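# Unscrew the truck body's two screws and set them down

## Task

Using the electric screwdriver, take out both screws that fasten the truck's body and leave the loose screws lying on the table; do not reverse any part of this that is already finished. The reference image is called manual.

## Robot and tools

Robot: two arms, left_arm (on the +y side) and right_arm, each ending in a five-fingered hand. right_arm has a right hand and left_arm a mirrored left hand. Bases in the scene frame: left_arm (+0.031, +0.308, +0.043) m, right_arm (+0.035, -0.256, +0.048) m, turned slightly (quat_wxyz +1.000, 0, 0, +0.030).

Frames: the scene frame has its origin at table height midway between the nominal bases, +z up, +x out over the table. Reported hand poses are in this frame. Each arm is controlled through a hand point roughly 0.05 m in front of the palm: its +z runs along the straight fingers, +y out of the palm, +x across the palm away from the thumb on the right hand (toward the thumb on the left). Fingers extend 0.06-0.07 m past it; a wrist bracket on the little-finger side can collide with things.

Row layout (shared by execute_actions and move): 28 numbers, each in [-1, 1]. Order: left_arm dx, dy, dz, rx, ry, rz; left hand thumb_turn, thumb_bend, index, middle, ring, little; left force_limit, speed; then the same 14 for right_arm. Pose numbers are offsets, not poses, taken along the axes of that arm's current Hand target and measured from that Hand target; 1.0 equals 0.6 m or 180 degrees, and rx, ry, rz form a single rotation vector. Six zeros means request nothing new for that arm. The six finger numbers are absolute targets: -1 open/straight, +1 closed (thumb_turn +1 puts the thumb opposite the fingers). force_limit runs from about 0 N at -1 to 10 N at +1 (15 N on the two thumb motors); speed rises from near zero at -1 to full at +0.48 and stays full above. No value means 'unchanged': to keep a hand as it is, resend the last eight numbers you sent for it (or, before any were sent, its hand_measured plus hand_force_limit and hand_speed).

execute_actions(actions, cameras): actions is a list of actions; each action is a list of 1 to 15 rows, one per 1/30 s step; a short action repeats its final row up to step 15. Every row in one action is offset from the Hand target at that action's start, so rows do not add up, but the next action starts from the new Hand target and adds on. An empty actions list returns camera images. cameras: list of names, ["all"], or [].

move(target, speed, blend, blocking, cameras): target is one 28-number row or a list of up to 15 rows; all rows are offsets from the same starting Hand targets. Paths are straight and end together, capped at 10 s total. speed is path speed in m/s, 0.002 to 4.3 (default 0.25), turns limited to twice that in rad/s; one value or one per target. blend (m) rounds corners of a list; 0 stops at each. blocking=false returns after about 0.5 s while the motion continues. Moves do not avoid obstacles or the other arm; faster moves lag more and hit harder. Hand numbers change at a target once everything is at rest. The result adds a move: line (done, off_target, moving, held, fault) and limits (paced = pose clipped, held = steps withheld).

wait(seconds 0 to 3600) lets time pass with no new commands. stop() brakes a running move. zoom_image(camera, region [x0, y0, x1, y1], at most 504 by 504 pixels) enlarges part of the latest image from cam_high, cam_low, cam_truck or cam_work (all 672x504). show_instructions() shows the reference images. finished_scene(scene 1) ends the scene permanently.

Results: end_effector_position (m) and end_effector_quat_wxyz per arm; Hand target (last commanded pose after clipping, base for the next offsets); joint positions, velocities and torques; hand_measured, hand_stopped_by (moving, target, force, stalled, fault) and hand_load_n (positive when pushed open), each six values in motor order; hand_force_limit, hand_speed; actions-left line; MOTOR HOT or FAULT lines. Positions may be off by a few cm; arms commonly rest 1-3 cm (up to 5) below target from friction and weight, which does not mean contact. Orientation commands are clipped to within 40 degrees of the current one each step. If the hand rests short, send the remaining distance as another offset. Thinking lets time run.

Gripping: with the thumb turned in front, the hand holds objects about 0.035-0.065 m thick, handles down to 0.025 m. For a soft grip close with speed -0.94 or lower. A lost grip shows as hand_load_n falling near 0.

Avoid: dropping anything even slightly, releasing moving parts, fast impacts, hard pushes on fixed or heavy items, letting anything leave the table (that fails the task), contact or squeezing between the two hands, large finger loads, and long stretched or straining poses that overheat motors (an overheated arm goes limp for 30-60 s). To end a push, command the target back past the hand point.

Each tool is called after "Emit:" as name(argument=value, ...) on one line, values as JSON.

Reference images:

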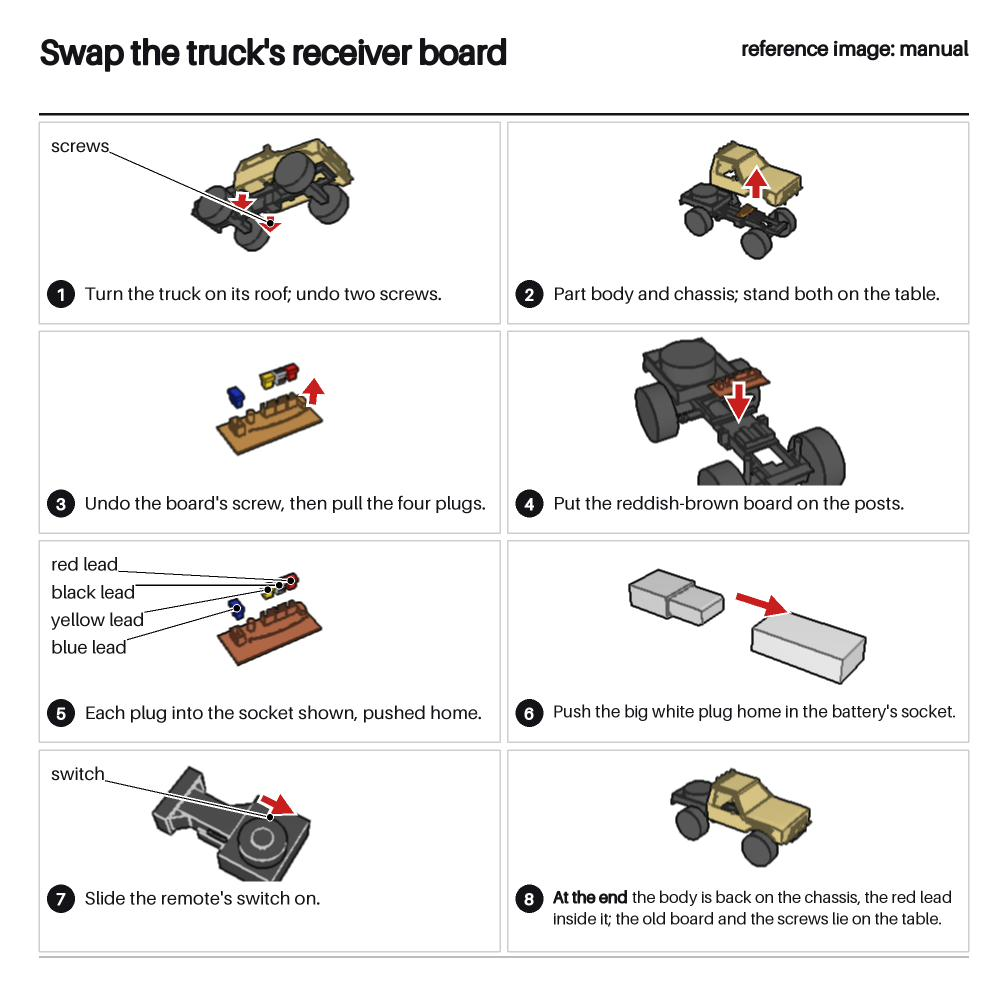

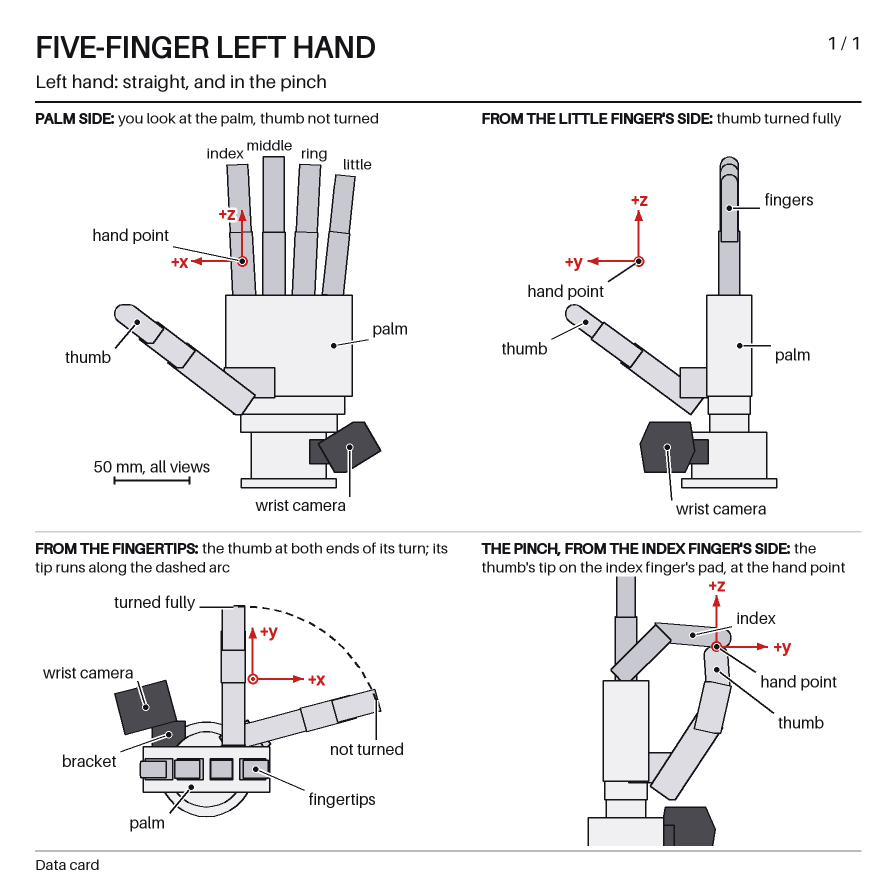

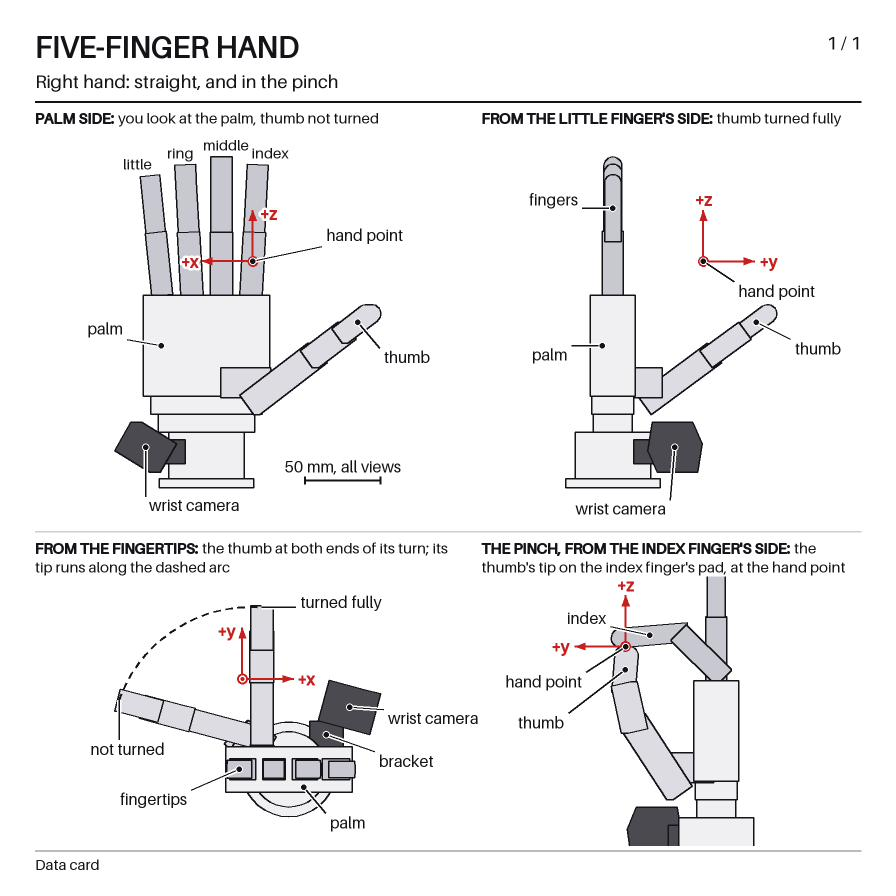

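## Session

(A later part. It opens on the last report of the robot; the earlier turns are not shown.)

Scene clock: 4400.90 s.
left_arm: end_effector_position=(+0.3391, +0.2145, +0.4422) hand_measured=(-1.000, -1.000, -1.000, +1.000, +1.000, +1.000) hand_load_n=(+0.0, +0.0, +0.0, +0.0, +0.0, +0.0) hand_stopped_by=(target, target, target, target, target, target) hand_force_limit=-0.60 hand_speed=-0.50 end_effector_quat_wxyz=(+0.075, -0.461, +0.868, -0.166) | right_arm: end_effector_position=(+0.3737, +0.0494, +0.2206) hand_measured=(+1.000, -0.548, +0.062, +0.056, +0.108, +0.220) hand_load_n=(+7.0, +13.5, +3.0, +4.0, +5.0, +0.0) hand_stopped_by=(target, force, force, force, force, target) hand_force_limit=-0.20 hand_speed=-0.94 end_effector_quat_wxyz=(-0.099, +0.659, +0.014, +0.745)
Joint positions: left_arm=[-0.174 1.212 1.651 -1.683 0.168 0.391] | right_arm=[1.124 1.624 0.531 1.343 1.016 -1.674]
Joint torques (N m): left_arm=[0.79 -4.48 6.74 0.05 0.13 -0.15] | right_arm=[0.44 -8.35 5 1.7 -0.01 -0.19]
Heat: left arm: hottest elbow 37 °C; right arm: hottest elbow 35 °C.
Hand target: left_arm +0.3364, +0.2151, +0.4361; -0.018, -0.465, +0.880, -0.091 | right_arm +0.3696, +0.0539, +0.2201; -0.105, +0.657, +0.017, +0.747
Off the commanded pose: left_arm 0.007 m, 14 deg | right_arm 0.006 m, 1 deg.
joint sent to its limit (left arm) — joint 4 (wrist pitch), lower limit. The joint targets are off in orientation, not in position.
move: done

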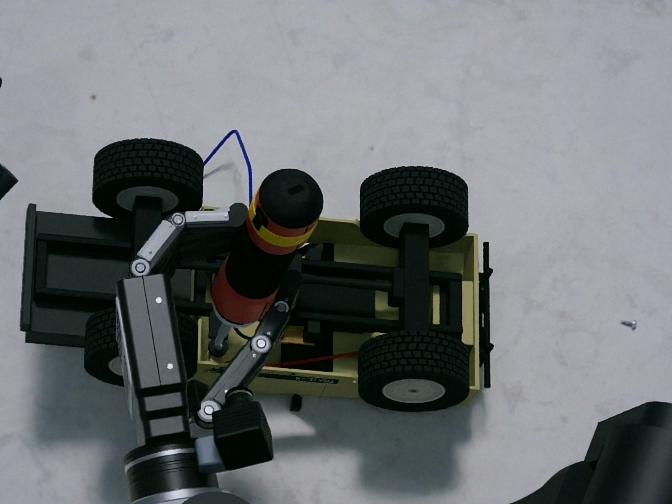

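Emit:
move(target=[0,0,0,0,0,0,-1,-1,-1,1,1,1,-0.6,-0.5,-0.00478,0.0004,-0.00058,0.00015,-0.00127,-0.00211,1,-0.54,0.25,0.3,0.35,0.22,-0.2,-0.94], speed=0.02, cameras=["cam_truck"])

Emit:
zoom_image(camera="cam_truck", region=[208, 333, 229, 348])

Scene clock: 4408.10 s.
left_arm: end_effector_position=(+0.3391, +0.2145, +0.4422) hand_measured=(-1.000, -1.000, -1.000, +1.000, +1.000, +1.000) hand_load_n=(+0.0, +0.0, +0.0, +0.0, +0.5, +0.0) hand_stopped_by=(target, target, target, target, target, target) hand_force_limit=-0.60 hand_speed=-0.50 end_effector_quat_wxyz=(+0.075, -0.461, +0.868, -0.166) | right_arm: end_effector_position=(+0.3737, +0.0495, +0.2198) hand_measured=(+1.000, -0.548, +0.062, +0.056, +0.108, +0.220) hand_load_n=(+7.0, +14.0, +3.0, +4.5, +4.5, +0.0) hand_stopped_by=(target, force, force, force, force, target) hand_force_limit=-0.20 hand_speed=-0.94 end_effector_quat_wxyz=(-0.099, +0.659, +0.014, +0.745)
Joint positions: left_arm=[-0.174 1.212 1.651 -1.683 0.168 0.391] | right_arm=[1.124 1.627 0.531 1.346 1.016 -1.674]
Joint torques (N m): left_arm=[0.91 -4.78 6.74 0.06 0.13 -0.13] | right_arm=[0.56 -8.23 4.9 1.69 -0.04 -0.21]
Heat: left arm: hottest elbow 37 °C; right arm: hottest elbow 35 °C.
Hand target: left_arm +0.3364, +0.2151, +0.4361; -0.018, -0.465, +0.880, -0.091 | right_arm +0.3696, +0.0540, +0.2172; -0.102, +0.658, +0.020, +0.746
Off the commanded pose: left_arm 0.007 m, 14 deg | right_arm 0.007 m, 1 deg.
joint sent to its limit (left arm) — joint 4 (wrist pitch), lower limit. The joint targets are off in orientation, not in position.
move: done

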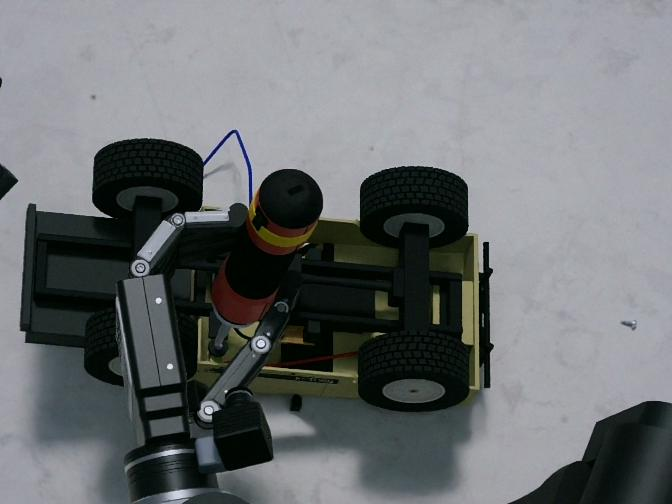

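Scaled by 24.000 from the camera's image (finer frame: 960x720).

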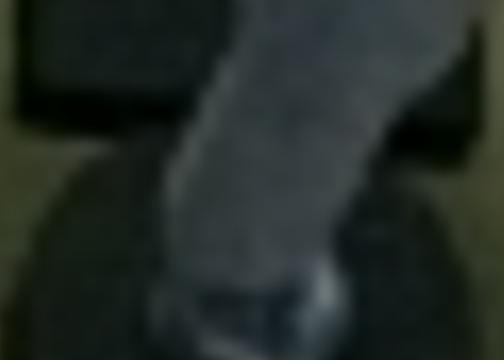

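Emit:
move(target=[[0,0,0,0,0,0,-1,-1,-1,1,1,1,-0.6,-0.5,-0.00478,0.0004,-0.00058,0.00015,-0.00127,-0.00211,1,-0.54,0.25,0.3,0.35,0.22,-0.2,-0.94]], speed=[0.02], cameras=["cam_truck"])

Scene clock: 4441.87 s.
left_arm: end_effector_position=(+0.3391, +0.2145, +0.4422) hand_measured=(-1.000, -1.000, -1.000, +1.000, +1.000, +1.000) hand_load_n=(+0.0, -0.5, +0.0, +0.0, +0.0, +0.0) hand_stopped_by=(target, target, target, target, target, target) hand_force_limit=-0.60 hand_speed=-0.50 end_effector_quat_wxyz=(+0.075, -0.461, +0.868, -0.166) | right_arm: end_effector_position=(+0.3738, +0.0496, +0.2180) hand_measured=(+1.000, -0.548, +0.062, +0.056, +0.108, +0.220) hand_load_n=(+6.5, +14.0, +2.5, +4.0, +5.0, +0.0) hand_stopped_by=(target, force, force, force, force, target) hand_force_limit=-0.20 hand_speed=-0.94 end_effector_quat_wxyz=(-0.098, +0.660, +0.015, +0.745)
Joint positions: left_arm=[-0.174 1.212 1.651 -1.683 0.168 0.391] | right_arm=[1.124 1.633 0.531 1.349 1.016 -1.674]
Joint torques (N m): left_arm=[0.85 -4.54 6.76 0.03 0.14 -0.14] | right_arm=[0.26 -7.82 4.85 1.57 -0.04 -0.2]
Heat: left arm: hottest elbow 37 °C; right arm: hottest elbow 35 °C.
Hand target: left_arm +0.3364, +0.2151, +0.4361; -0.018, -0.465, +0.880, -0.091 | right_arm +0.3696, +0.0541, +0.2142; -0.100, +0.659, +0.022, +0.745
Off the commanded pose: left_arm 0.007 m, 14 deg | right_arm 0.007 m, 1 deg.
joint sent to its limit (left arm) — joint 4 (wrist pitch), lower limit. The joint targets are off in orientation, not in position.
move: done

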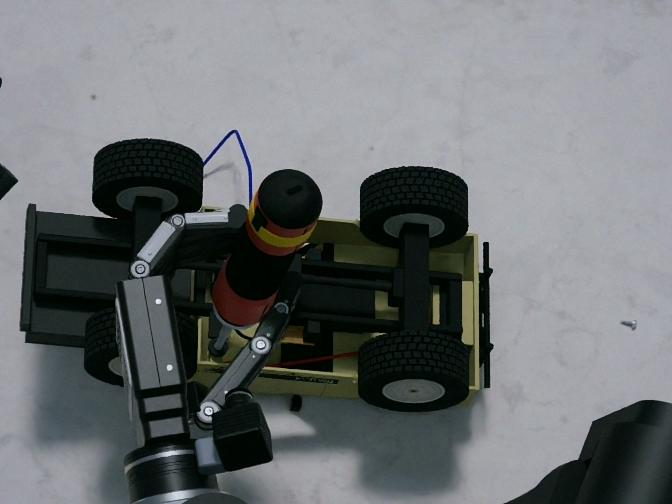

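Emit:
zoom_image(camera="cam_truck", region=[203, 328, 238, 358])

Scaled by 14.400 from the camera's image (finer frame: 960x720).

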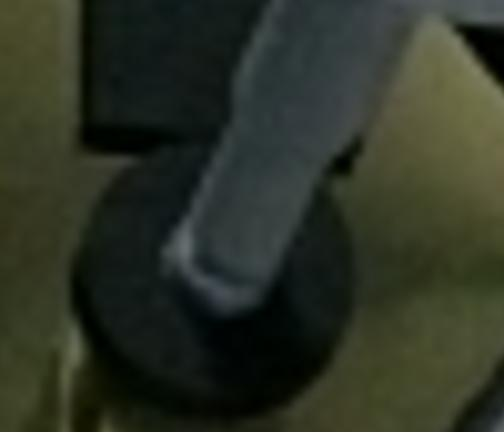

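Emit:
zoom_image(camera="cam_truck", region=[208, 335, 229, 353])

Emit:
zoom_image(camera="cam_truck", region=[190, 310, 260, 362])

Scaled by 24.000 from the camera's image (finer frame: 960x720).

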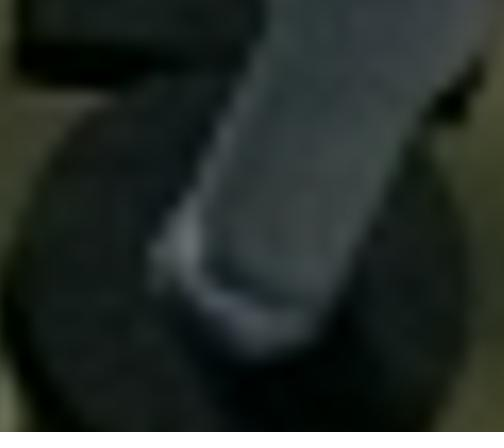

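Scaled by 7.200 from the camera's image (finer frame: 960x720).

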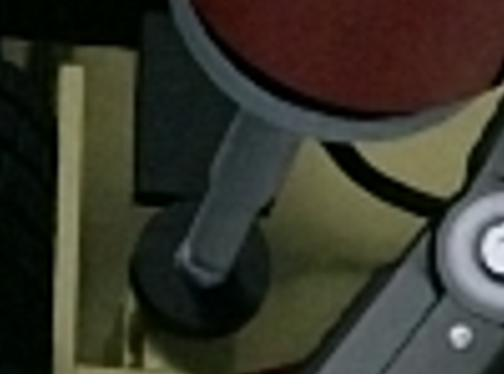

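Emit:
move(target=[[0,0,0,0,0,0,-1,-1,-1,1,1,1,-0.6,-0.5,-0.00319,0.00027,-0.00039,0.0001,-0.00085,-0.00141,1,-0.54,0.25,0.3,0.35,0.22,-0.2,-0.94]], speed=[0.02], cameras=["cam_truck"])

Emit:
zoom_image(camera="cam_truck", region=[208, 335, 229, 353])

Scene clock: 4462.87 s.
left_arm: end_effector_position=(+0.3391, +0.2145, +0.4422) hand_measured=(-1.000, -1.000, -1.000, +1.000, +1.000, +1.000) hand_load_n=(+0.0, +0.0, +0.0, +0.0, +0.0, +0.0) hand_stopped_by=(target, target, target, target, target, target) hand_force_limit=-0.60 hand_speed=-0.50 end_effector_quat_wxyz=(+0.075, -0.461, +0.868, -0.166) | right_arm: end_effector_position=(+0.3738, +0.0495, +0.2176) hand_measured=(+1.000, -0.548, +0.062, +0.056, +0.108, +0.220) hand_load_n=(+6.0, +14.0, +3.0, +4.5, +5.5, -0.5) hand_stopped_by=(target, force, force, force, force, target) hand_force_limit=-0.20 hand_speed=-0.94 end_effector_quat_wxyz=(-0.098, +0.660, +0.015, +0.745)
Joint positions: left_arm=[-0.174 1.212 1.651 -1.683 0.168 0.391] | right_arm=[1.124 1.635 0.531 1.352 1.017 -1.675]
Joint torques (N m): left_arm=[0.73 -4.89 6.74 0.05 0.15 -0.13] | right_arm=[0.09 -7.65 4.77 1.59 -0.07 -0.19]
Heat: left arm: hottest elbow 37 °C; right arm: hottest elbow 35 °C.
Hand target: left_arm +0.3364, +0.2151, +0.4361; -0.018, -0.465, +0.880, -0.091 | right_arm +0.3696, +0.0540, +0.2124; -0.098, +0.660, +0.024, +0.744
Off the commanded pose: left_arm 0.007 m, 14 deg | right_arm 0.008 m, 1 deg.
joint sent to its limit (left arm) — joint 4 (wrist pitch), lower limit. The joint targets are off in orientation, not in position.
move: done

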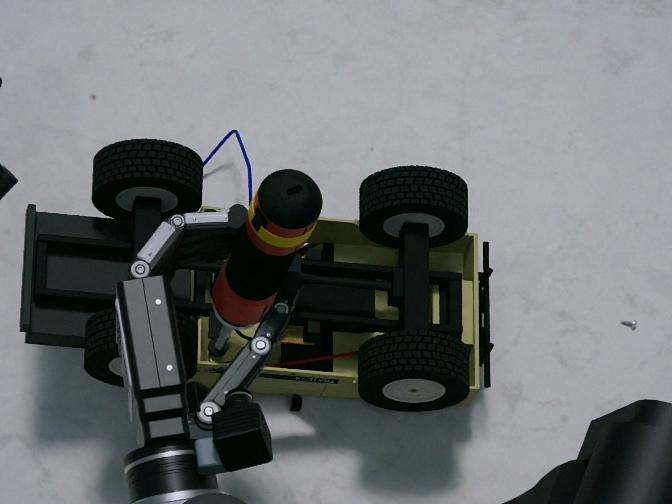

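Scaled by 24.000 from the camera's image (finer frame: 960x720).

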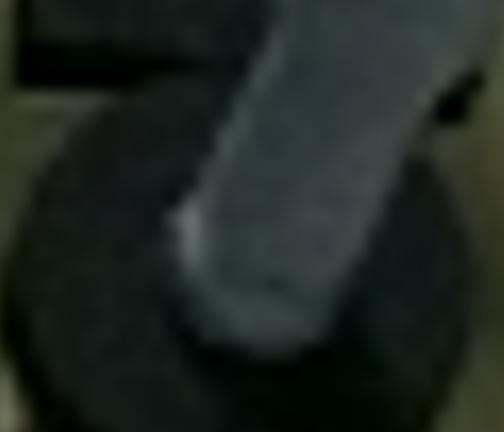

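Emit:
move(target=[[0,0,0,0,0,0,-1,-1,-1,1,1,1,-0.6,-0.5,-0.00319,0.00027,-0.00039,0.0001,-0.00085,-0.00141,1,-0.54,0.25,0.3,0.35,0.22,-0.2,-0.94]], speed=[0.02], cameras=["cam_truck"])

Emit:
zoom_image(camera="cam_truck", region=[208, 335, 229, 353])

Scene clock: 4470.07 s.
left_arm: end_effector_position=(+0.3391, +0.2145, +0.4422) hand_measured=(-1.000, -1.000, -1.000, +1.000, +1.000, +1.000) hand_load_n=(-0.5, +0.0, +0.0, +0.0, +0.0, +0.0) hand_stopped_by=(target, target, target, target, target, target) hand_force_limit=-0.60 hand_speed=-0.50 end_effector_quat_wxyz=(+0.075, -0.461, +0.868, -0.166) | right_arm: end_effector_position=(+0.3738, +0.0490, +0.2193) hand_measured=(+1.000, -0.548, +0.062, +0.056, +0.108, +0.220) hand_load_n=(+5.5, +13.5, +2.5, +4.5, +5.5, +0.0) hand_stopped_by=(target, force, force, force, force, target) hand_force_limit=-0.20 hand_speed=-0.94 end_effector_quat_wxyz=(-0.096, +0.658, +0.016, +0.747)
Joint positions: left_arm=[-0.174 1.212 1.651 -1.683 0.168 0.391] | right_arm=[1.124 1.635 0.531 1.36 1.017 -1.686]
Joint torques (N m): left_arm=[0.85 -5.07 6.75 0.05 0.14 -0.12] | right_arm=[0.44 -7.59 4.68 1.2 -0.08 -0.1]
Heat: left arm: hottest elbow 37 °C; right arm: hottest elbow 35 °C.
Hand target: left_arm +0.3364, +0.2151, +0.4361; -0.018, -0.465, +0.880, -0.091 | right_arm +0.3696, +0.0541, +0.2104; -0.097, +0.661, +0.025, +0.744
Off the commanded pose: left_arm 0.007 m, 14 deg | right_arm 0.011 m, 1 deg.
joint sent to its limit (left arm) — joint 4 (wrist pitch), lower limit. The joint targets are off in orientation, not in position.
move: off_target (right_arm)

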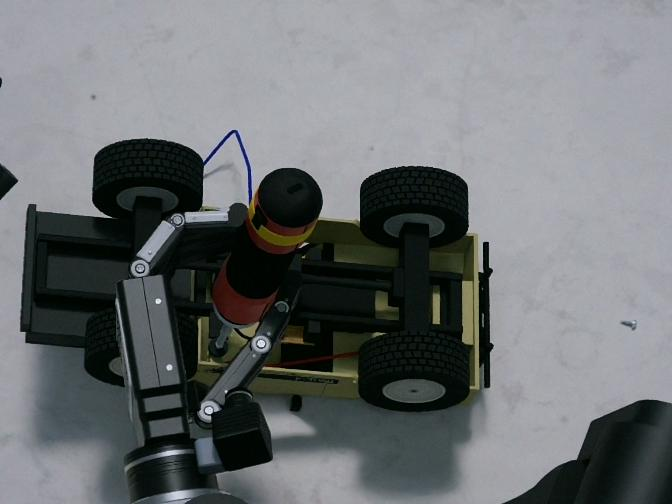

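Scaled by 24.000 from the camera's image (finer frame: 960x720).

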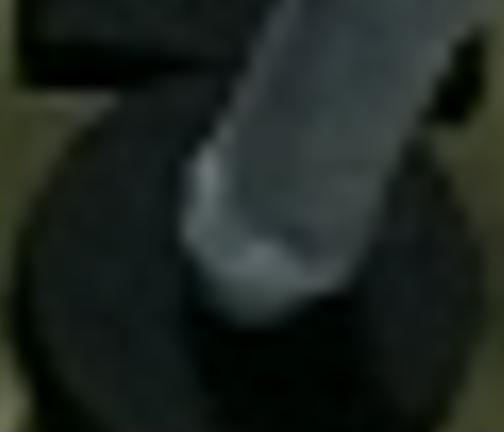

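Emit:
wait(seconds=2, cameras=["cam_truck"])

Emit:
zoom_image(camera="cam_truck", region=[208, 335, 229, 353])

Scene clock: 4476.97 s.
left_arm: end_effector_position=(+0.3391, +0.2145, +0.4422) hand_measured=(-1.000, -1.000, -1.000, +1.000, +1.000, +1.000) hand_load_n=(+0.0, +0.0, +0.0, +0.0, +0.0, +0.0) hand_stopped_by=(target, target, target, target, target, target) hand_force_limit=-0.60 hand_speed=-0.50 end_effector_quat_wxyz=(+0.075, -0.461, +0.868, -0.166) | right_arm: end_effector_position=(+0.3738, +0.0490, +0.2194) hand_measured=(+1.000, -0.548, +0.062, +0.056, +0.108, +0.220) hand_load_n=(+5.5, +14.0, +2.0, +4.5, +5.5, +0.0) hand_stopped_by=(target, force, force, force, force, target) hand_force_limit=-0.20 hand_speed=-0.94 end_effector_quat_wxyz=(-0.096, +0.658, +0.016, +0.747)
Joint positions: left_arm=[-0.174 1.212 1.651 -1.683 0.168 0.391] | right_arm=[1.124 1.635 0.531 1.36 1.017 -1.687]
Joint torques (N m): left_arm=[1.03 -4.48 6.79 -0.06 0.13 -0.12] | right_arm=[0.32 -7.59 4.67 1.18 -0.06 -0.08]
Heat: left arm: hottest elbow 37 °C; right arm: hottest elbow 35 °C.
Hand target: left_arm +0.3364, +0.2151, +0.4361; -0.018, -0.465, +0.880, -0.091 | right_arm +0.3696, +0.0541, +0.2105; -0.097, +0.661, +0.026, +0.744
Off the commanded pose: left_arm 0.007 m, 14 deg | right_arm 0.011 m, 1 deg.
wait: 2.00 s; at rest from the start

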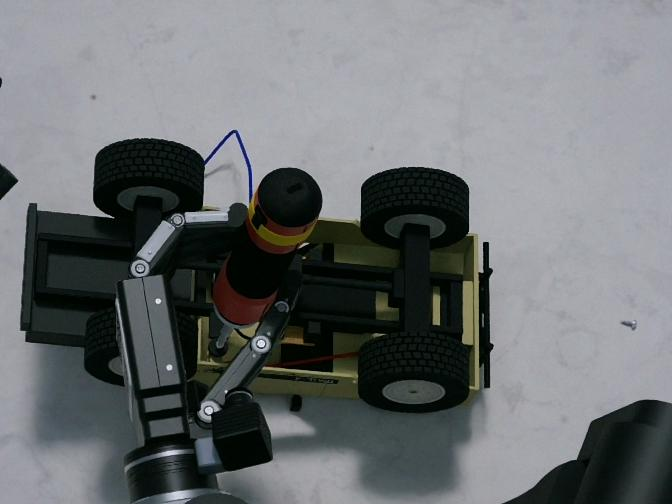

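Scaled by 24.000 from the camera's image (finer frame: 960x720).

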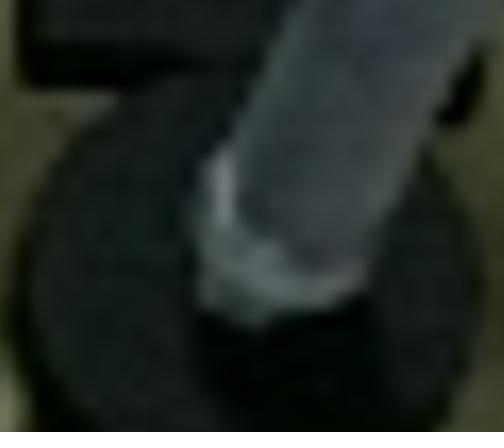

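Emit:
zoom_image(camera="cam_truck", region=[203, 328, 238, 358])

Scaled by 14.400 from the camera's image (finer frame: 960x720).

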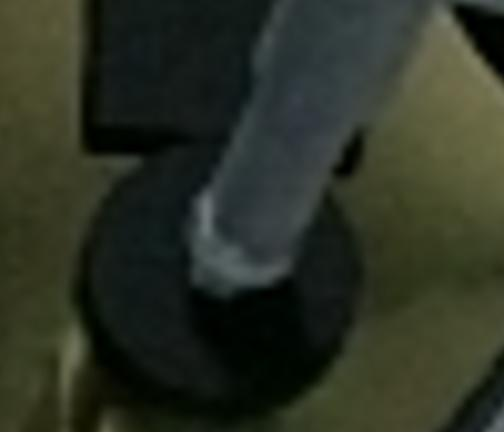

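Emit:
move(target=[[0,0,0,0,0,0,-1,-1,-1,1,1,1,-0.6,-0.5,0.0116,-0.0005,0.00114,-0.00037,0.00308,0.0051,1,-0.54,0.25,0.3,0.35,0.22,-0.2,-0.94]], speed=[0.02], cameras=["cam_truck"])

Emit:
zoom_image(camera="cam_truck", region=[203, 328, 238, 358])

Scene clock: 4484.17 s.
left_arm: end_effector_position=(+0.3391, +0.2145, +0.4422) hand_measured=(-1.000, -1.000, -1.000, +1.000, +1.000, +1.000) hand_load_n=(+0.0, +0.0, +0.0, +0.0, +0.0, +0.0) hand_stopped_by=(target, target, target, target, target, target) hand_force_limit=-0.60 hand_speed=-0.50 end_effector_quat_wxyz=(+0.075, -0.461, +0.868, -0.166) | right_arm: end_effector_position=(+0.3738, +0.0490, +0.2194) hand_measured=(+1.000, -0.548, +0.062, +0.056, +0.108, +0.220) hand_load_n=(+5.5, +14.0, +2.5, +4.5, +5.5, +0.0) hand_stopped_by=(target, force, force, force, force, target) hand_force_limit=-0.20 hand_speed=-0.94 end_effector_quat_wxyz=(-0.096, +0.658, +0.016, +0.747)
Joint positions: left_arm=[-0.174 1.212 1.651 -1.683 0.168 0.391] | right_arm=[1.124 1.635 0.531 1.36 1.017 -1.687]
Joint torques (N m): left_arm=[0.67 -4.66 6.74 0.12 0.14 -0.14] | right_arm=[0.38 -8.59 4.81 1.22 -0.08 -0.08]
Heat: left arm: hottest elbow 37 °C; right arm: hottest elbow 35 °C.
Hand target: left_arm +0.3364, +0.2151, +0.4361; -0.018, -0.465, +0.880, -0.091 | right_arm +0.3695, +0.0537, +0.2175; -0.102, +0.658, +0.019, +0.746
Off the commanded pose: left_arm 0.007 m, 14 deg | right_arm 0.007 m, 1 deg.
joint sent to its limit (left arm) — joint 4 (wrist pitch), lower limit. The joint targets are off in orientation, not in position.
move: done

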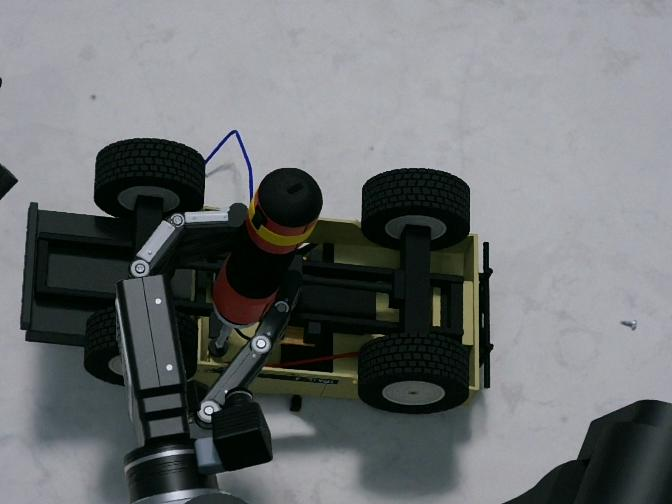

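Scaled by 14.400 from the camera's image (finer frame: 960x720).

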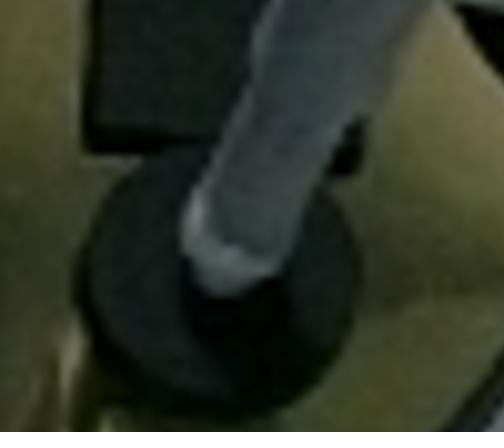

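Emit:
move(target=[[0,0,0,0,0,0,-1,-1,-1,1,1,1,-0.6,-0.5,0.03305,0.00349,0.00255,0,0,0,1,-0.54,0.25,0.3,0.35,0.22,-0.2,-0.94]], speed=[0.02], cameras=["cam_truck"])

Emit:
zoom_image(camera="cam_truck", region=[203, 318, 238, 358])

Scene clock: 4492.77 s.
left_arm: end_effector_position=(+0.3391, +0.2145, +0.4422) hand_measured=(-1.000, -1.000, -1.000, +1.000, +1.000, +1.000) hand_load_n=(+0.0, +0.0, -0.5, +0.0, +0.0, +0.0) hand_stopped_by=(target, target, target, target, target, target) hand_force_limit=-0.60 hand_speed=-0.50 end_effector_quat_wxyz=(+0.075, -0.461, +0.868, -0.166) | right_arm: end_effector_position=(+0.3727, +0.0467, +0.2261) hand_measured=(+1.000, -0.548, +0.062, +0.056, +0.108, +0.220) hand_load_n=(+8.5, +13.5, +3.5, +4.0, +4.5, +0.0) hand_stopped_by=(target, force, force, force, force, target) hand_force_limit=-0.20 hand_speed=-0.94 end_effector_quat_wxyz=(-0.093, +0.662, +0.020, +0.743)
Joint positions: left_arm=[-0.174 1.212 1.651 -1.683 0.168 0.391] | right_arm=[1.124 1.593 0.527 1.299 1.017 -1.676]
Joint torques (N m): left_arm=[0.56 -4.37 6.78 -0.01 0.14 -0.13] | right_arm=[0.03 -11.22 5.23 0.85 -0.19 -0.17]
Heat: left arm: hottest elbow 37 °C; right arm: hottest elbow 35 °C.
Hand target: left_arm +0.3364, +0.2151, +0.4361; -0.018, -0.465, +0.880, -0.091 | right_arm +0.3691, +0.0494, +0.2369; -0.102, +0.658, +0.019, +0.746
Off the commanded pose: left_arm 0.007 m, 14 deg | right_arm 0.012 m, 1 deg.
joint sent to its limit (left arm) — joint 4 (wrist pitch), lower limit. The joint targets are off in orientation, not in position.
move: off_target (right_arm)

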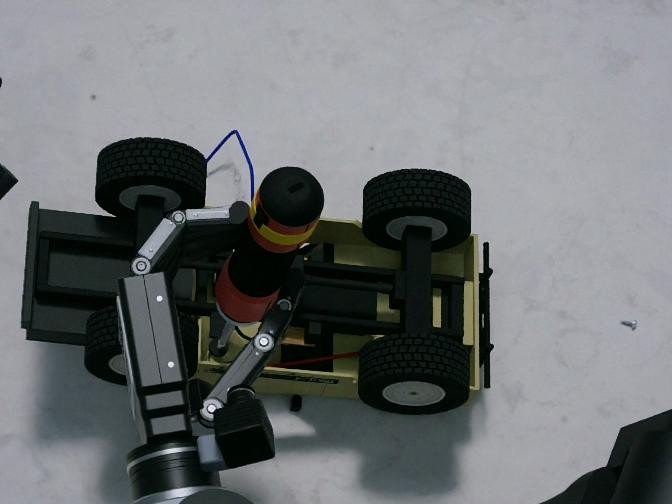

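Scaled by 12.600 from the camera's image (finer frame: 960x720).

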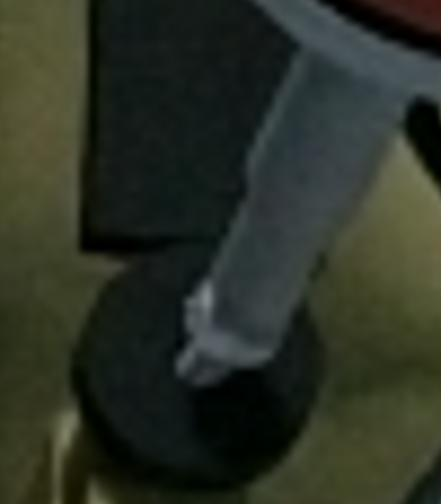

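Emit:
move(target=[[0,0,0,0,0,0,-1,-1,-1,1,1,1,-0.6,-0.5,0.03305,0.00349,0.00255,0,0,0,1,-0.54,0.25,0.3,0.35,0.22,-0.2,-0.94]], speed=[0.02], cameras=["cam_truck"])

Emit:
zoom_image(camera="cam_truck", region=[200, 310, 242, 358])

Scene clock: 4501.43 s.
left_arm: end_effector_position=(+0.3391, +0.2145, +0.4422) hand_measured=(-1.000, -1.000, -1.000, +1.000, +1.000, +1.000) hand_load_n=(+0.0, +0.0, +0.0, +0.0, +0.0, +0.0) hand_stopped_by=(target, target, target, target, target, target) hand_force_limit=-0.60 hand_speed=-0.50 end_effector_quat_wxyz=(+0.075, -0.461, +0.868, -0.166) | right_arm: end_effector_position=(+0.3712, +0.0433, +0.2455) hand_measured=(+1.000, -0.548, +0.062, +0.056, +0.108, +0.220) hand_load_n=(+7.5, +13.5, +3.0, +4.0, +5.0, +0.0) hand_stopped_by=(target, force, force, force, force, target) hand_force_limit=-0.20 hand_speed=-0.94 end_effector_quat_wxyz=(-0.093, +0.663, +0.021, +0.743)
Joint positions: left_arm=[-0.174 1.212 1.651 -1.683 0.168 0.391] | right_arm=[1.124 1.516 0.527 1.22 1.016 -1.675]
Joint torques (N m): left_arm=[0.67 -4.72 6.68 0.03 0.11 -0.13] | right_arm=[-0.21 -10.34 5.86 0.8 -0.28 -0.17]
Heat: left arm: hottest elbow 37 °C; right arm: hottest elbow 35 °C.
Hand target: left_arm +0.3364, +0.2151, +0.4361; -0.018, -0.465, +0.880, -0.091 | right_arm +0.3687, +0.0451, +0.2564; -0.103, +0.658, +0.019, +0.746
Off the commanded pose: left_arm 0.007 m, 14 deg | right_arm 0.011 m, 1 deg.
joint sent to its limit (left arm) — joint 4 (wrist pitch), lower limit. The joint targets are off in orientation, not in position.
move: off_target (right_arm)

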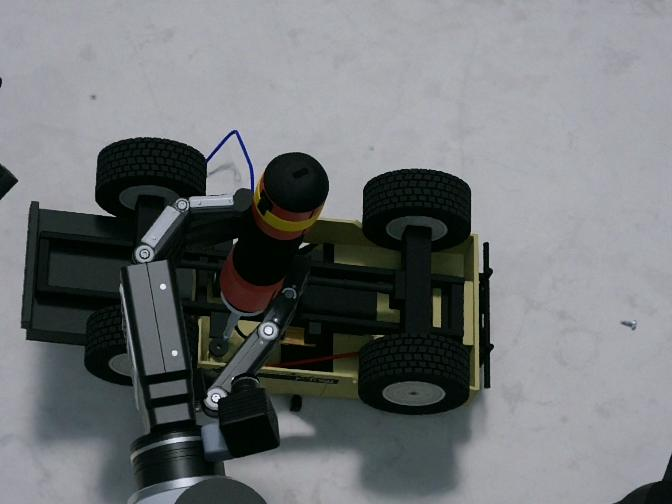

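Scaled by 10.500 from the camera's image (finer frame: 960x720).

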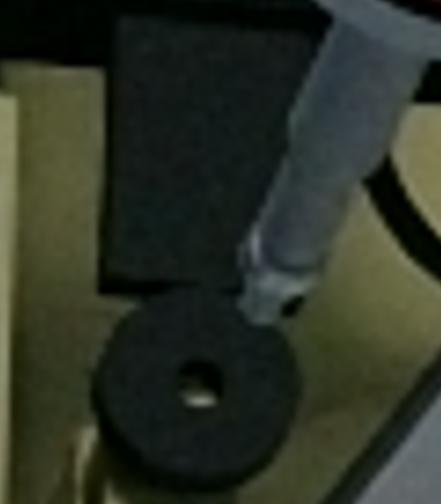

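Emit:
move(target=[[0,0,0,0,0,0,-1,-1,-1,1,1,1,-0.6,-0.5,0.14784,-0.01588,0.02,0,0,0,1,-0.54,0.25,0.3,0.35,0.22,-0.2,-0.94]], speed=[0.05], cameras=["cam_truck"])

Emit:
zoom_image(camera="cam_truck", region=[215, 270, 275, 330])

Scene clock: 4511.00 s.
left_arm: end_effector_position=(+0.3391, +0.2145, +0.4422) hand_measured=(-1.000, -1.000, -1.000, +1.000, +1.000, +1.000) hand_load_n=(+0.0, +0.0, +0.0, +0.0, +0.0, -0.5) hand_stopped_by=(target, target, target, target, target, target) hand_force_limit=-0.60 hand_speed=-0.50 end_effector_quat_wxyz=(+0.075, -0.461, +0.868, -0.166) | right_arm: end_effector_position=(+0.3659, +0.0302, +0.3118) hand_measured=(+1.000, -0.548, +0.062, +0.056, +0.108, +0.220) hand_load_n=(+7.5, +13.5, +3.5, +4.5, +4.5, +0.0) hand_stopped_by=(target, force, force, force, force, target) hand_force_limit=-0.20 hand_speed=-0.94 end_effector_quat_wxyz=(-0.076, +0.673, +0.039, +0.735)
Joint positions: left_arm=[-0.174 1.212 1.651 -1.683 0.168 0.391] | right_arm=[1.124 1.264 0.565 0.875 1.015 -1.675]
Joint torques (N m): left_arm=[1.2 -4.42 6.71 0.01 0.15 -0.12] | right_arm=[-0.15 -8.59 12.78 0.85 -0.18 -0.17]
Heat: left arm: hottest elbow 37 °C; right arm: hottest elbow 35 °C.
Hand target: left_arm +0.3364, +0.2151, +0.4361; -0.018, -0.465, +0.880, -0.091 | right_arm +0.3687, +0.0450, +0.3463; -0.102, +0.658, +0.019, +0.746
Off the commanded pose: left_arm 0.007 m, 14 deg | right_arm 0.038 m, 4 deg.
joint sent to its limit (left arm) — joint 4 (wrist pitch), lower limit. The joint targets are off in orientation, not in position.
move: off_target (right_arm)

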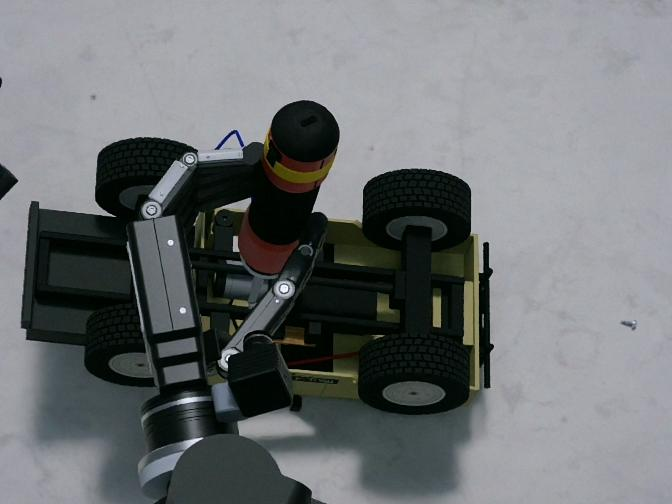

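Scaled by 8.400 from the camera's image (finer frame: 960x720).

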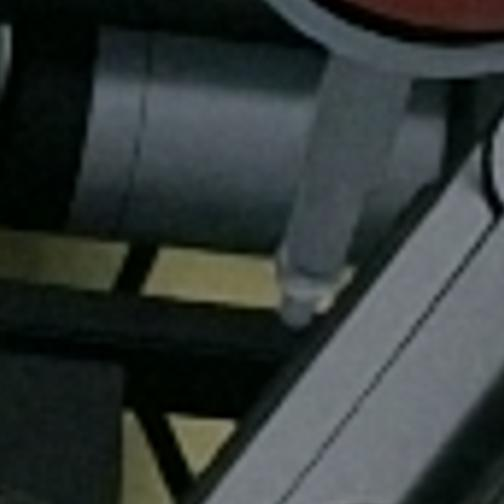

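Emit:
move(target=[[0,0,0,0,0,0,-1,-1,-1,1,1,1,-0.6,-0.5,0.08213,-0.00883,0.0111,0,0,0,1,-0.54,0.25,0.3,0.35,0.22,-0.2,-0.94],[0,0,0,0,0,0,-1,-1,-1,1,1,1,-0.6,-0.5,0.0805,0.60367,0.05517,-0.1083,-0.0882,0.243,1,-0.54,0.25,0.3,0.35,0.22,-0.2,-0.94]], speed=[0.06,0.12], blend=[0.02,0], cameras=["all"])

Scene clock: 4602.70 s.
left_arm: end_effector_position=(+0.3391, +0.2145, +0.4422) hand_measured=(-1.000, -1.000, -1.000, +1.000, +1.000, +1.000) hand_load_n=(+0.0, -0.5, +0.0, +0.0, +0.0, +0.0) hand_stopped_by=(target, target, target, target, target, target) hand_force_limit=-0.60 hand_speed=-0.50 end_effector_quat_wxyz=(+0.075, -0.461, +0.868, -0.166) | right_arm: end_effector_position=(+0.4434, -0.3061, +0.3053) hand_measured=(+1.000, -0.548, +0.062, +0.056, +0.108, +0.220) hand_load_n=(+7.0, +13.5, +3.0, +4.5, +5.0, +0.0) hand_stopped_by=(target, force, force, force, force, target) hand_force_limit=-0.20 hand_speed=-0.94 end_effector_quat_wxyz=(-0.246, +0.743, -0.346, +0.517)
Joint positions: left_arm=[-0.174 1.212 1.651 -1.683 0.168 0.391] | right_arm=[-0.204 0.785 0.695 -0.265 -0.144 -0.745]
Joint torques (N m): left_arm=[0.62 -4.42 6.69 0.09 0.16 -0.15] | right_arm=[-0.91 -3.78 17.39 1.51 -0.05 -0.02]
Heat: left arm: hottest elbow 37 °C; right arm: hottest elbow 40 °C.
Hand target: left_arm +0.3364, +0.2151, +0.4361; -0.018, -0.465, +0.880, -0.091 | right_arm +0.4601, -0.3101, +0.3601; -0.257, +0.719, -0.335, +0.552
Off the commanded pose: left_arm 0.007 m, 14 deg | right_arm 0.057 m, 5 deg.
joint sent to its limit (left arm) — joint 4 (wrist pitch), lower limit. The joint targets are off in orientation, not in position.
move: off_target (right_arm)

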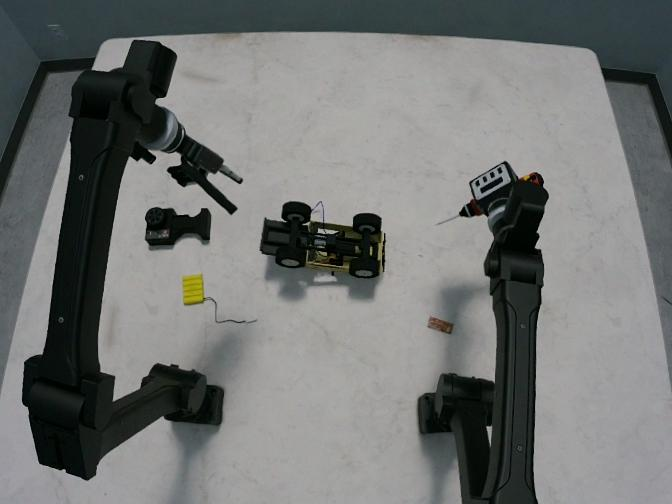

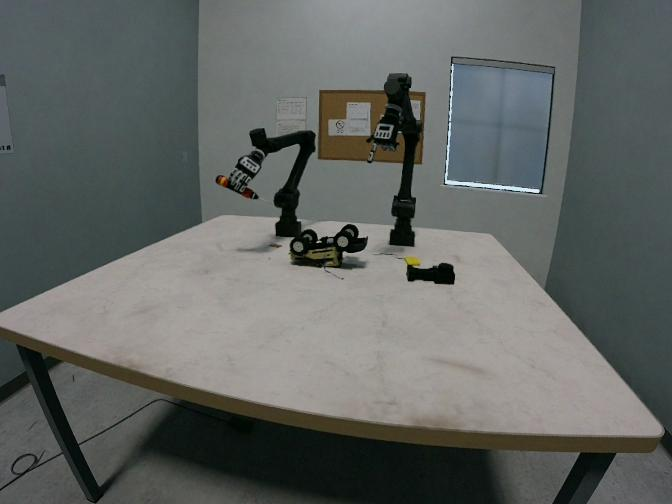

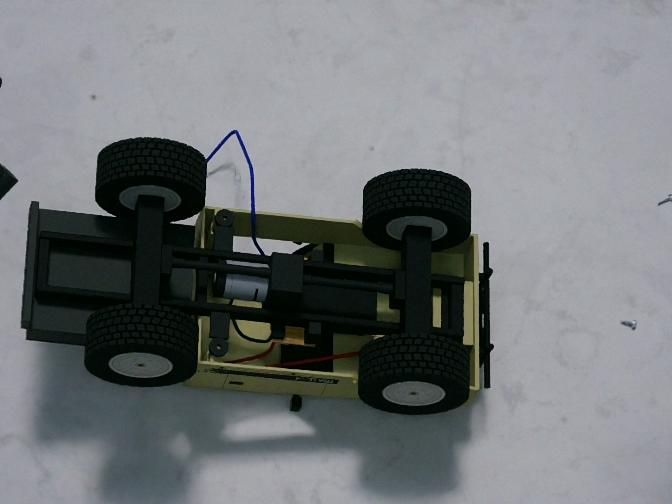

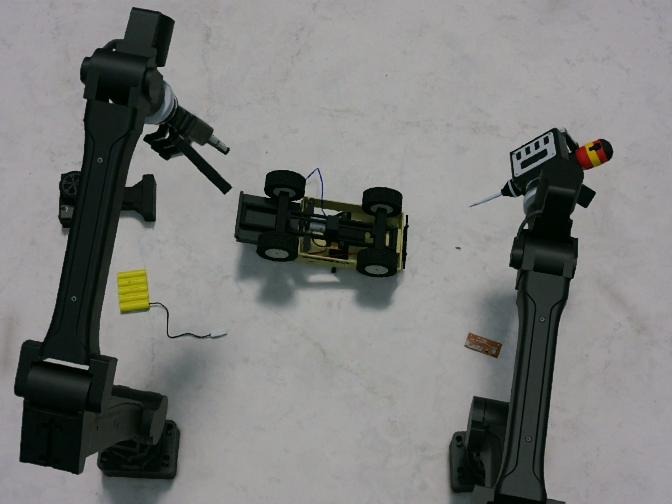

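Emit:
zoom_image(camera="cam_truck", region=[612, 180, 672, 240])

Scaled by 8.400 from the camera's image (finer frame: 960x720).

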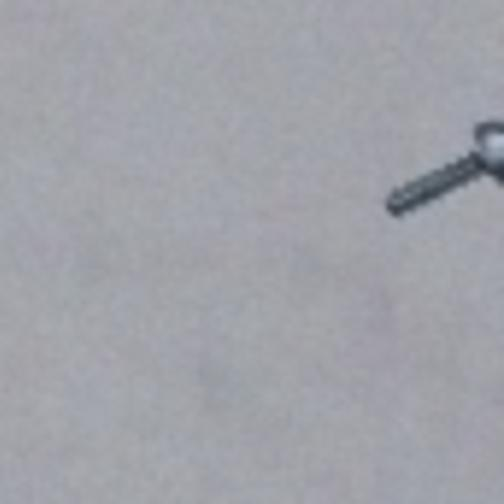

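Emit:
move(target=[[0,0,0,0,0,0,-1,-1,-1,1,1,1,-0.6,-0.5,-0.2538,0.302,0.1055,0,0,0,1,-0.54,0.25,0.3,0.35,0.22,-0.2,-0.94]], speed=[0.08], cameras=["cam_truck"])

Emit:
zoom_image(camera="cam_truck", region=[592, 300, 672, 380])

Scene clock: 4618.87 s.
left_arm: end_effector_position=(+0.3391, +0.2145, +0.4422) hand_measured=(-1.000, -1.000, -1.000, +1.000, +1.000, +1.000) hand_load_n=(+0.0, +0.0, +0.0, +0.0, +0.0, +0.0) hand_stopped_by=(target, target, target, target, target, target) hand_force_limit=-0.60 hand_speed=-0.50 end_effector_quat_wxyz=(+0.075, -0.461, +0.868, -0.166) | right_arm: end_effector_position=(+0.4504, -0.3071, +0.0994) hand_measured=(+1.000, -0.548, +0.062, +0.056, +0.108, +0.220) hand_load_n=(+7.0, +13.5, +3.0, +4.0, +5.0, +0.0) hand_stopped_by=(target, force, force, force, force, target) hand_force_limit=-0.20 hand_speed=-0.94 end_effector_quat_wxyz=(-0.250, +0.735, -0.340, +0.531)
Joint positions: left_arm=[-0.174 1.212 1.651 -1.683 0.168 0.391] | right_arm=[-0.204 1.248 0.285 0.643 -0.144 -0.744]
Joint torques (N m): left_arm=[0.56 -4.54 6.65 0.03 0.14 -0.15] | right_arm=[-1.14 -5.48 7.13 2.91 -0.03 -0.04]
Heat: left arm: hottest elbow 37 °C; right arm: hottest elbow 41 °C.
Hand target: left_arm +0.3364, +0.2151, +0.4361; -0.018, -0.465, +0.880, -0.091 | right_arm +0.4601, -0.3101, +0.1150; -0.257, +0.719, -0.335, +0.552
Off the commanded pose: left_arm 0.007 m, 14 deg | right_arm 0.019 m, 3 deg.
joint sent to its limit (left arm) — joint 4 (wrist pitch), lower limit. The joint targets are off in orientation, not in position.
move: off_target (right_arm)

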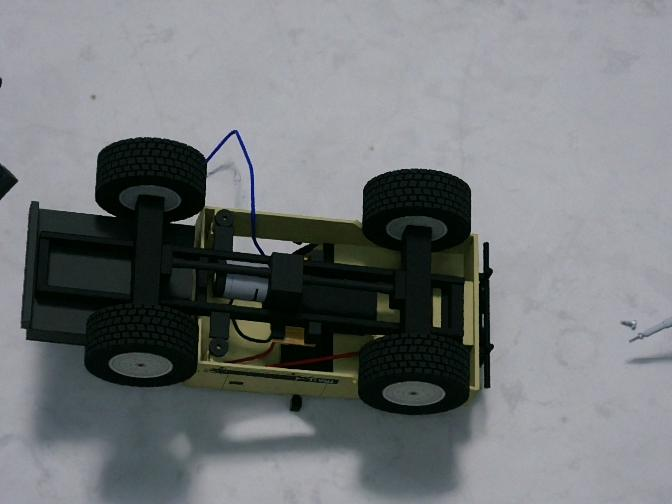

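Scaled by 6.300 from the camera's image (finer frame: 960x720).

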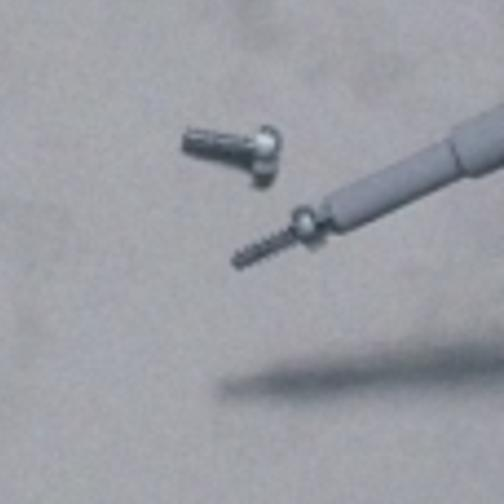

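Emit:
move(target=[[0,0,0,0,0,0,-1,-1,-1,1,1,1,-0.6,-0.5,-0.0152,0.01808,-0.01093,0,0,0,1,-0.54,0.25,0.3,0.35,0.22,-0.2,-0.94]], speed=[0.03], cameras=["cam_truck"])

Emit:
zoom_image(camera="cam_truck", region=[592, 310, 672, 390])

Scene clock: 4629.67 s.
left_arm: end_effector_position=(+0.3391, +0.2145, +0.4422) hand_measured=(-1.000, -1.000, -1.000, +1.000, +1.000, +1.000) hand_load_n=(+0.0, +0.0, +0.5, +0.0, +0.0, +0.0) hand_stopped_by=(target, target, target, target, target, target) hand_force_limit=-0.60 hand_speed=-0.50 end_effector_quat_wxyz=(+0.075, -0.461, +0.868, -0.166) | right_arm: end_effector_position=(+0.4416, -0.3049, +0.0896) hand_measured=(+1.000, -0.548, +0.062, +0.056, +0.108, +0.220) hand_load_n=(+7.0, +14.0, +3.0, +4.0, +5.0, +0.0) hand_stopped_by=(target, force, force, force, force, target) hand_force_limit=-0.20 hand_speed=-0.94 end_effector_quat_wxyz=(-0.252, +0.734, -0.338, +0.532)
Joint positions: left_arm=[-0.174 1.212 1.651 -1.683 0.168 0.391] | right_arm=[-0.204 1.27 0.25 0.706 -0.148 -0.744]
Joint torques (N m): left_arm=[0.5 -4.37 6.76 0.06 0.13 -0.16] | right_arm=[-1.55 -5.36 6.56 2.84 -0.07 -0.06]
Heat: left arm: hottest elbow 37 °C; right arm: hottest elbow 41 °C.
Hand target: left_arm +0.3364, +0.2151, +0.4361; -0.018, -0.465, +0.880, -0.091 | right_arm +0.4501, -0.3101, +0.1029; -0.257, +0.719, -0.335, +0.552
Off the commanded pose: left_arm 0.007 m, 14 deg | right_arm 0.017 m, 3 deg.
joint sent to its limit (left arm) — joint 4 (wrist pitch), lower limit. The joint targets are off in orientation, not in position.
move: off_target (right_arm)

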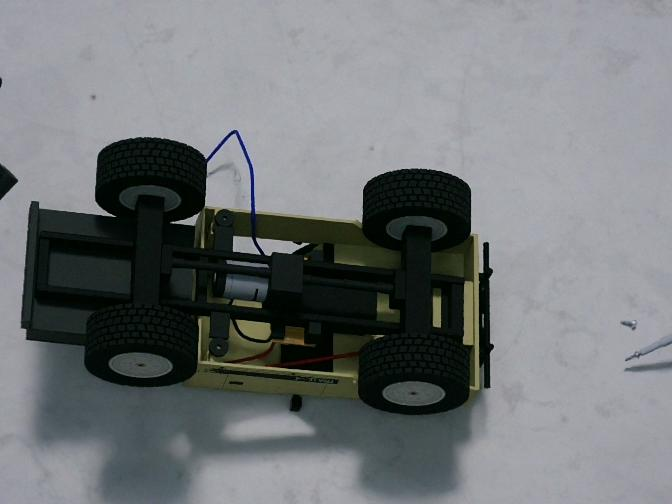

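Scaled by 6.300 from the camera's image (finer frame: 960x720).

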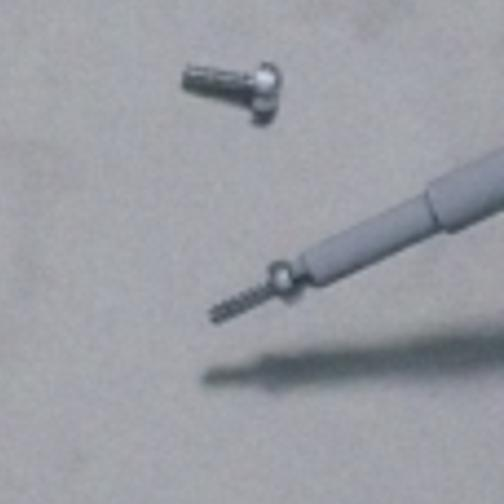

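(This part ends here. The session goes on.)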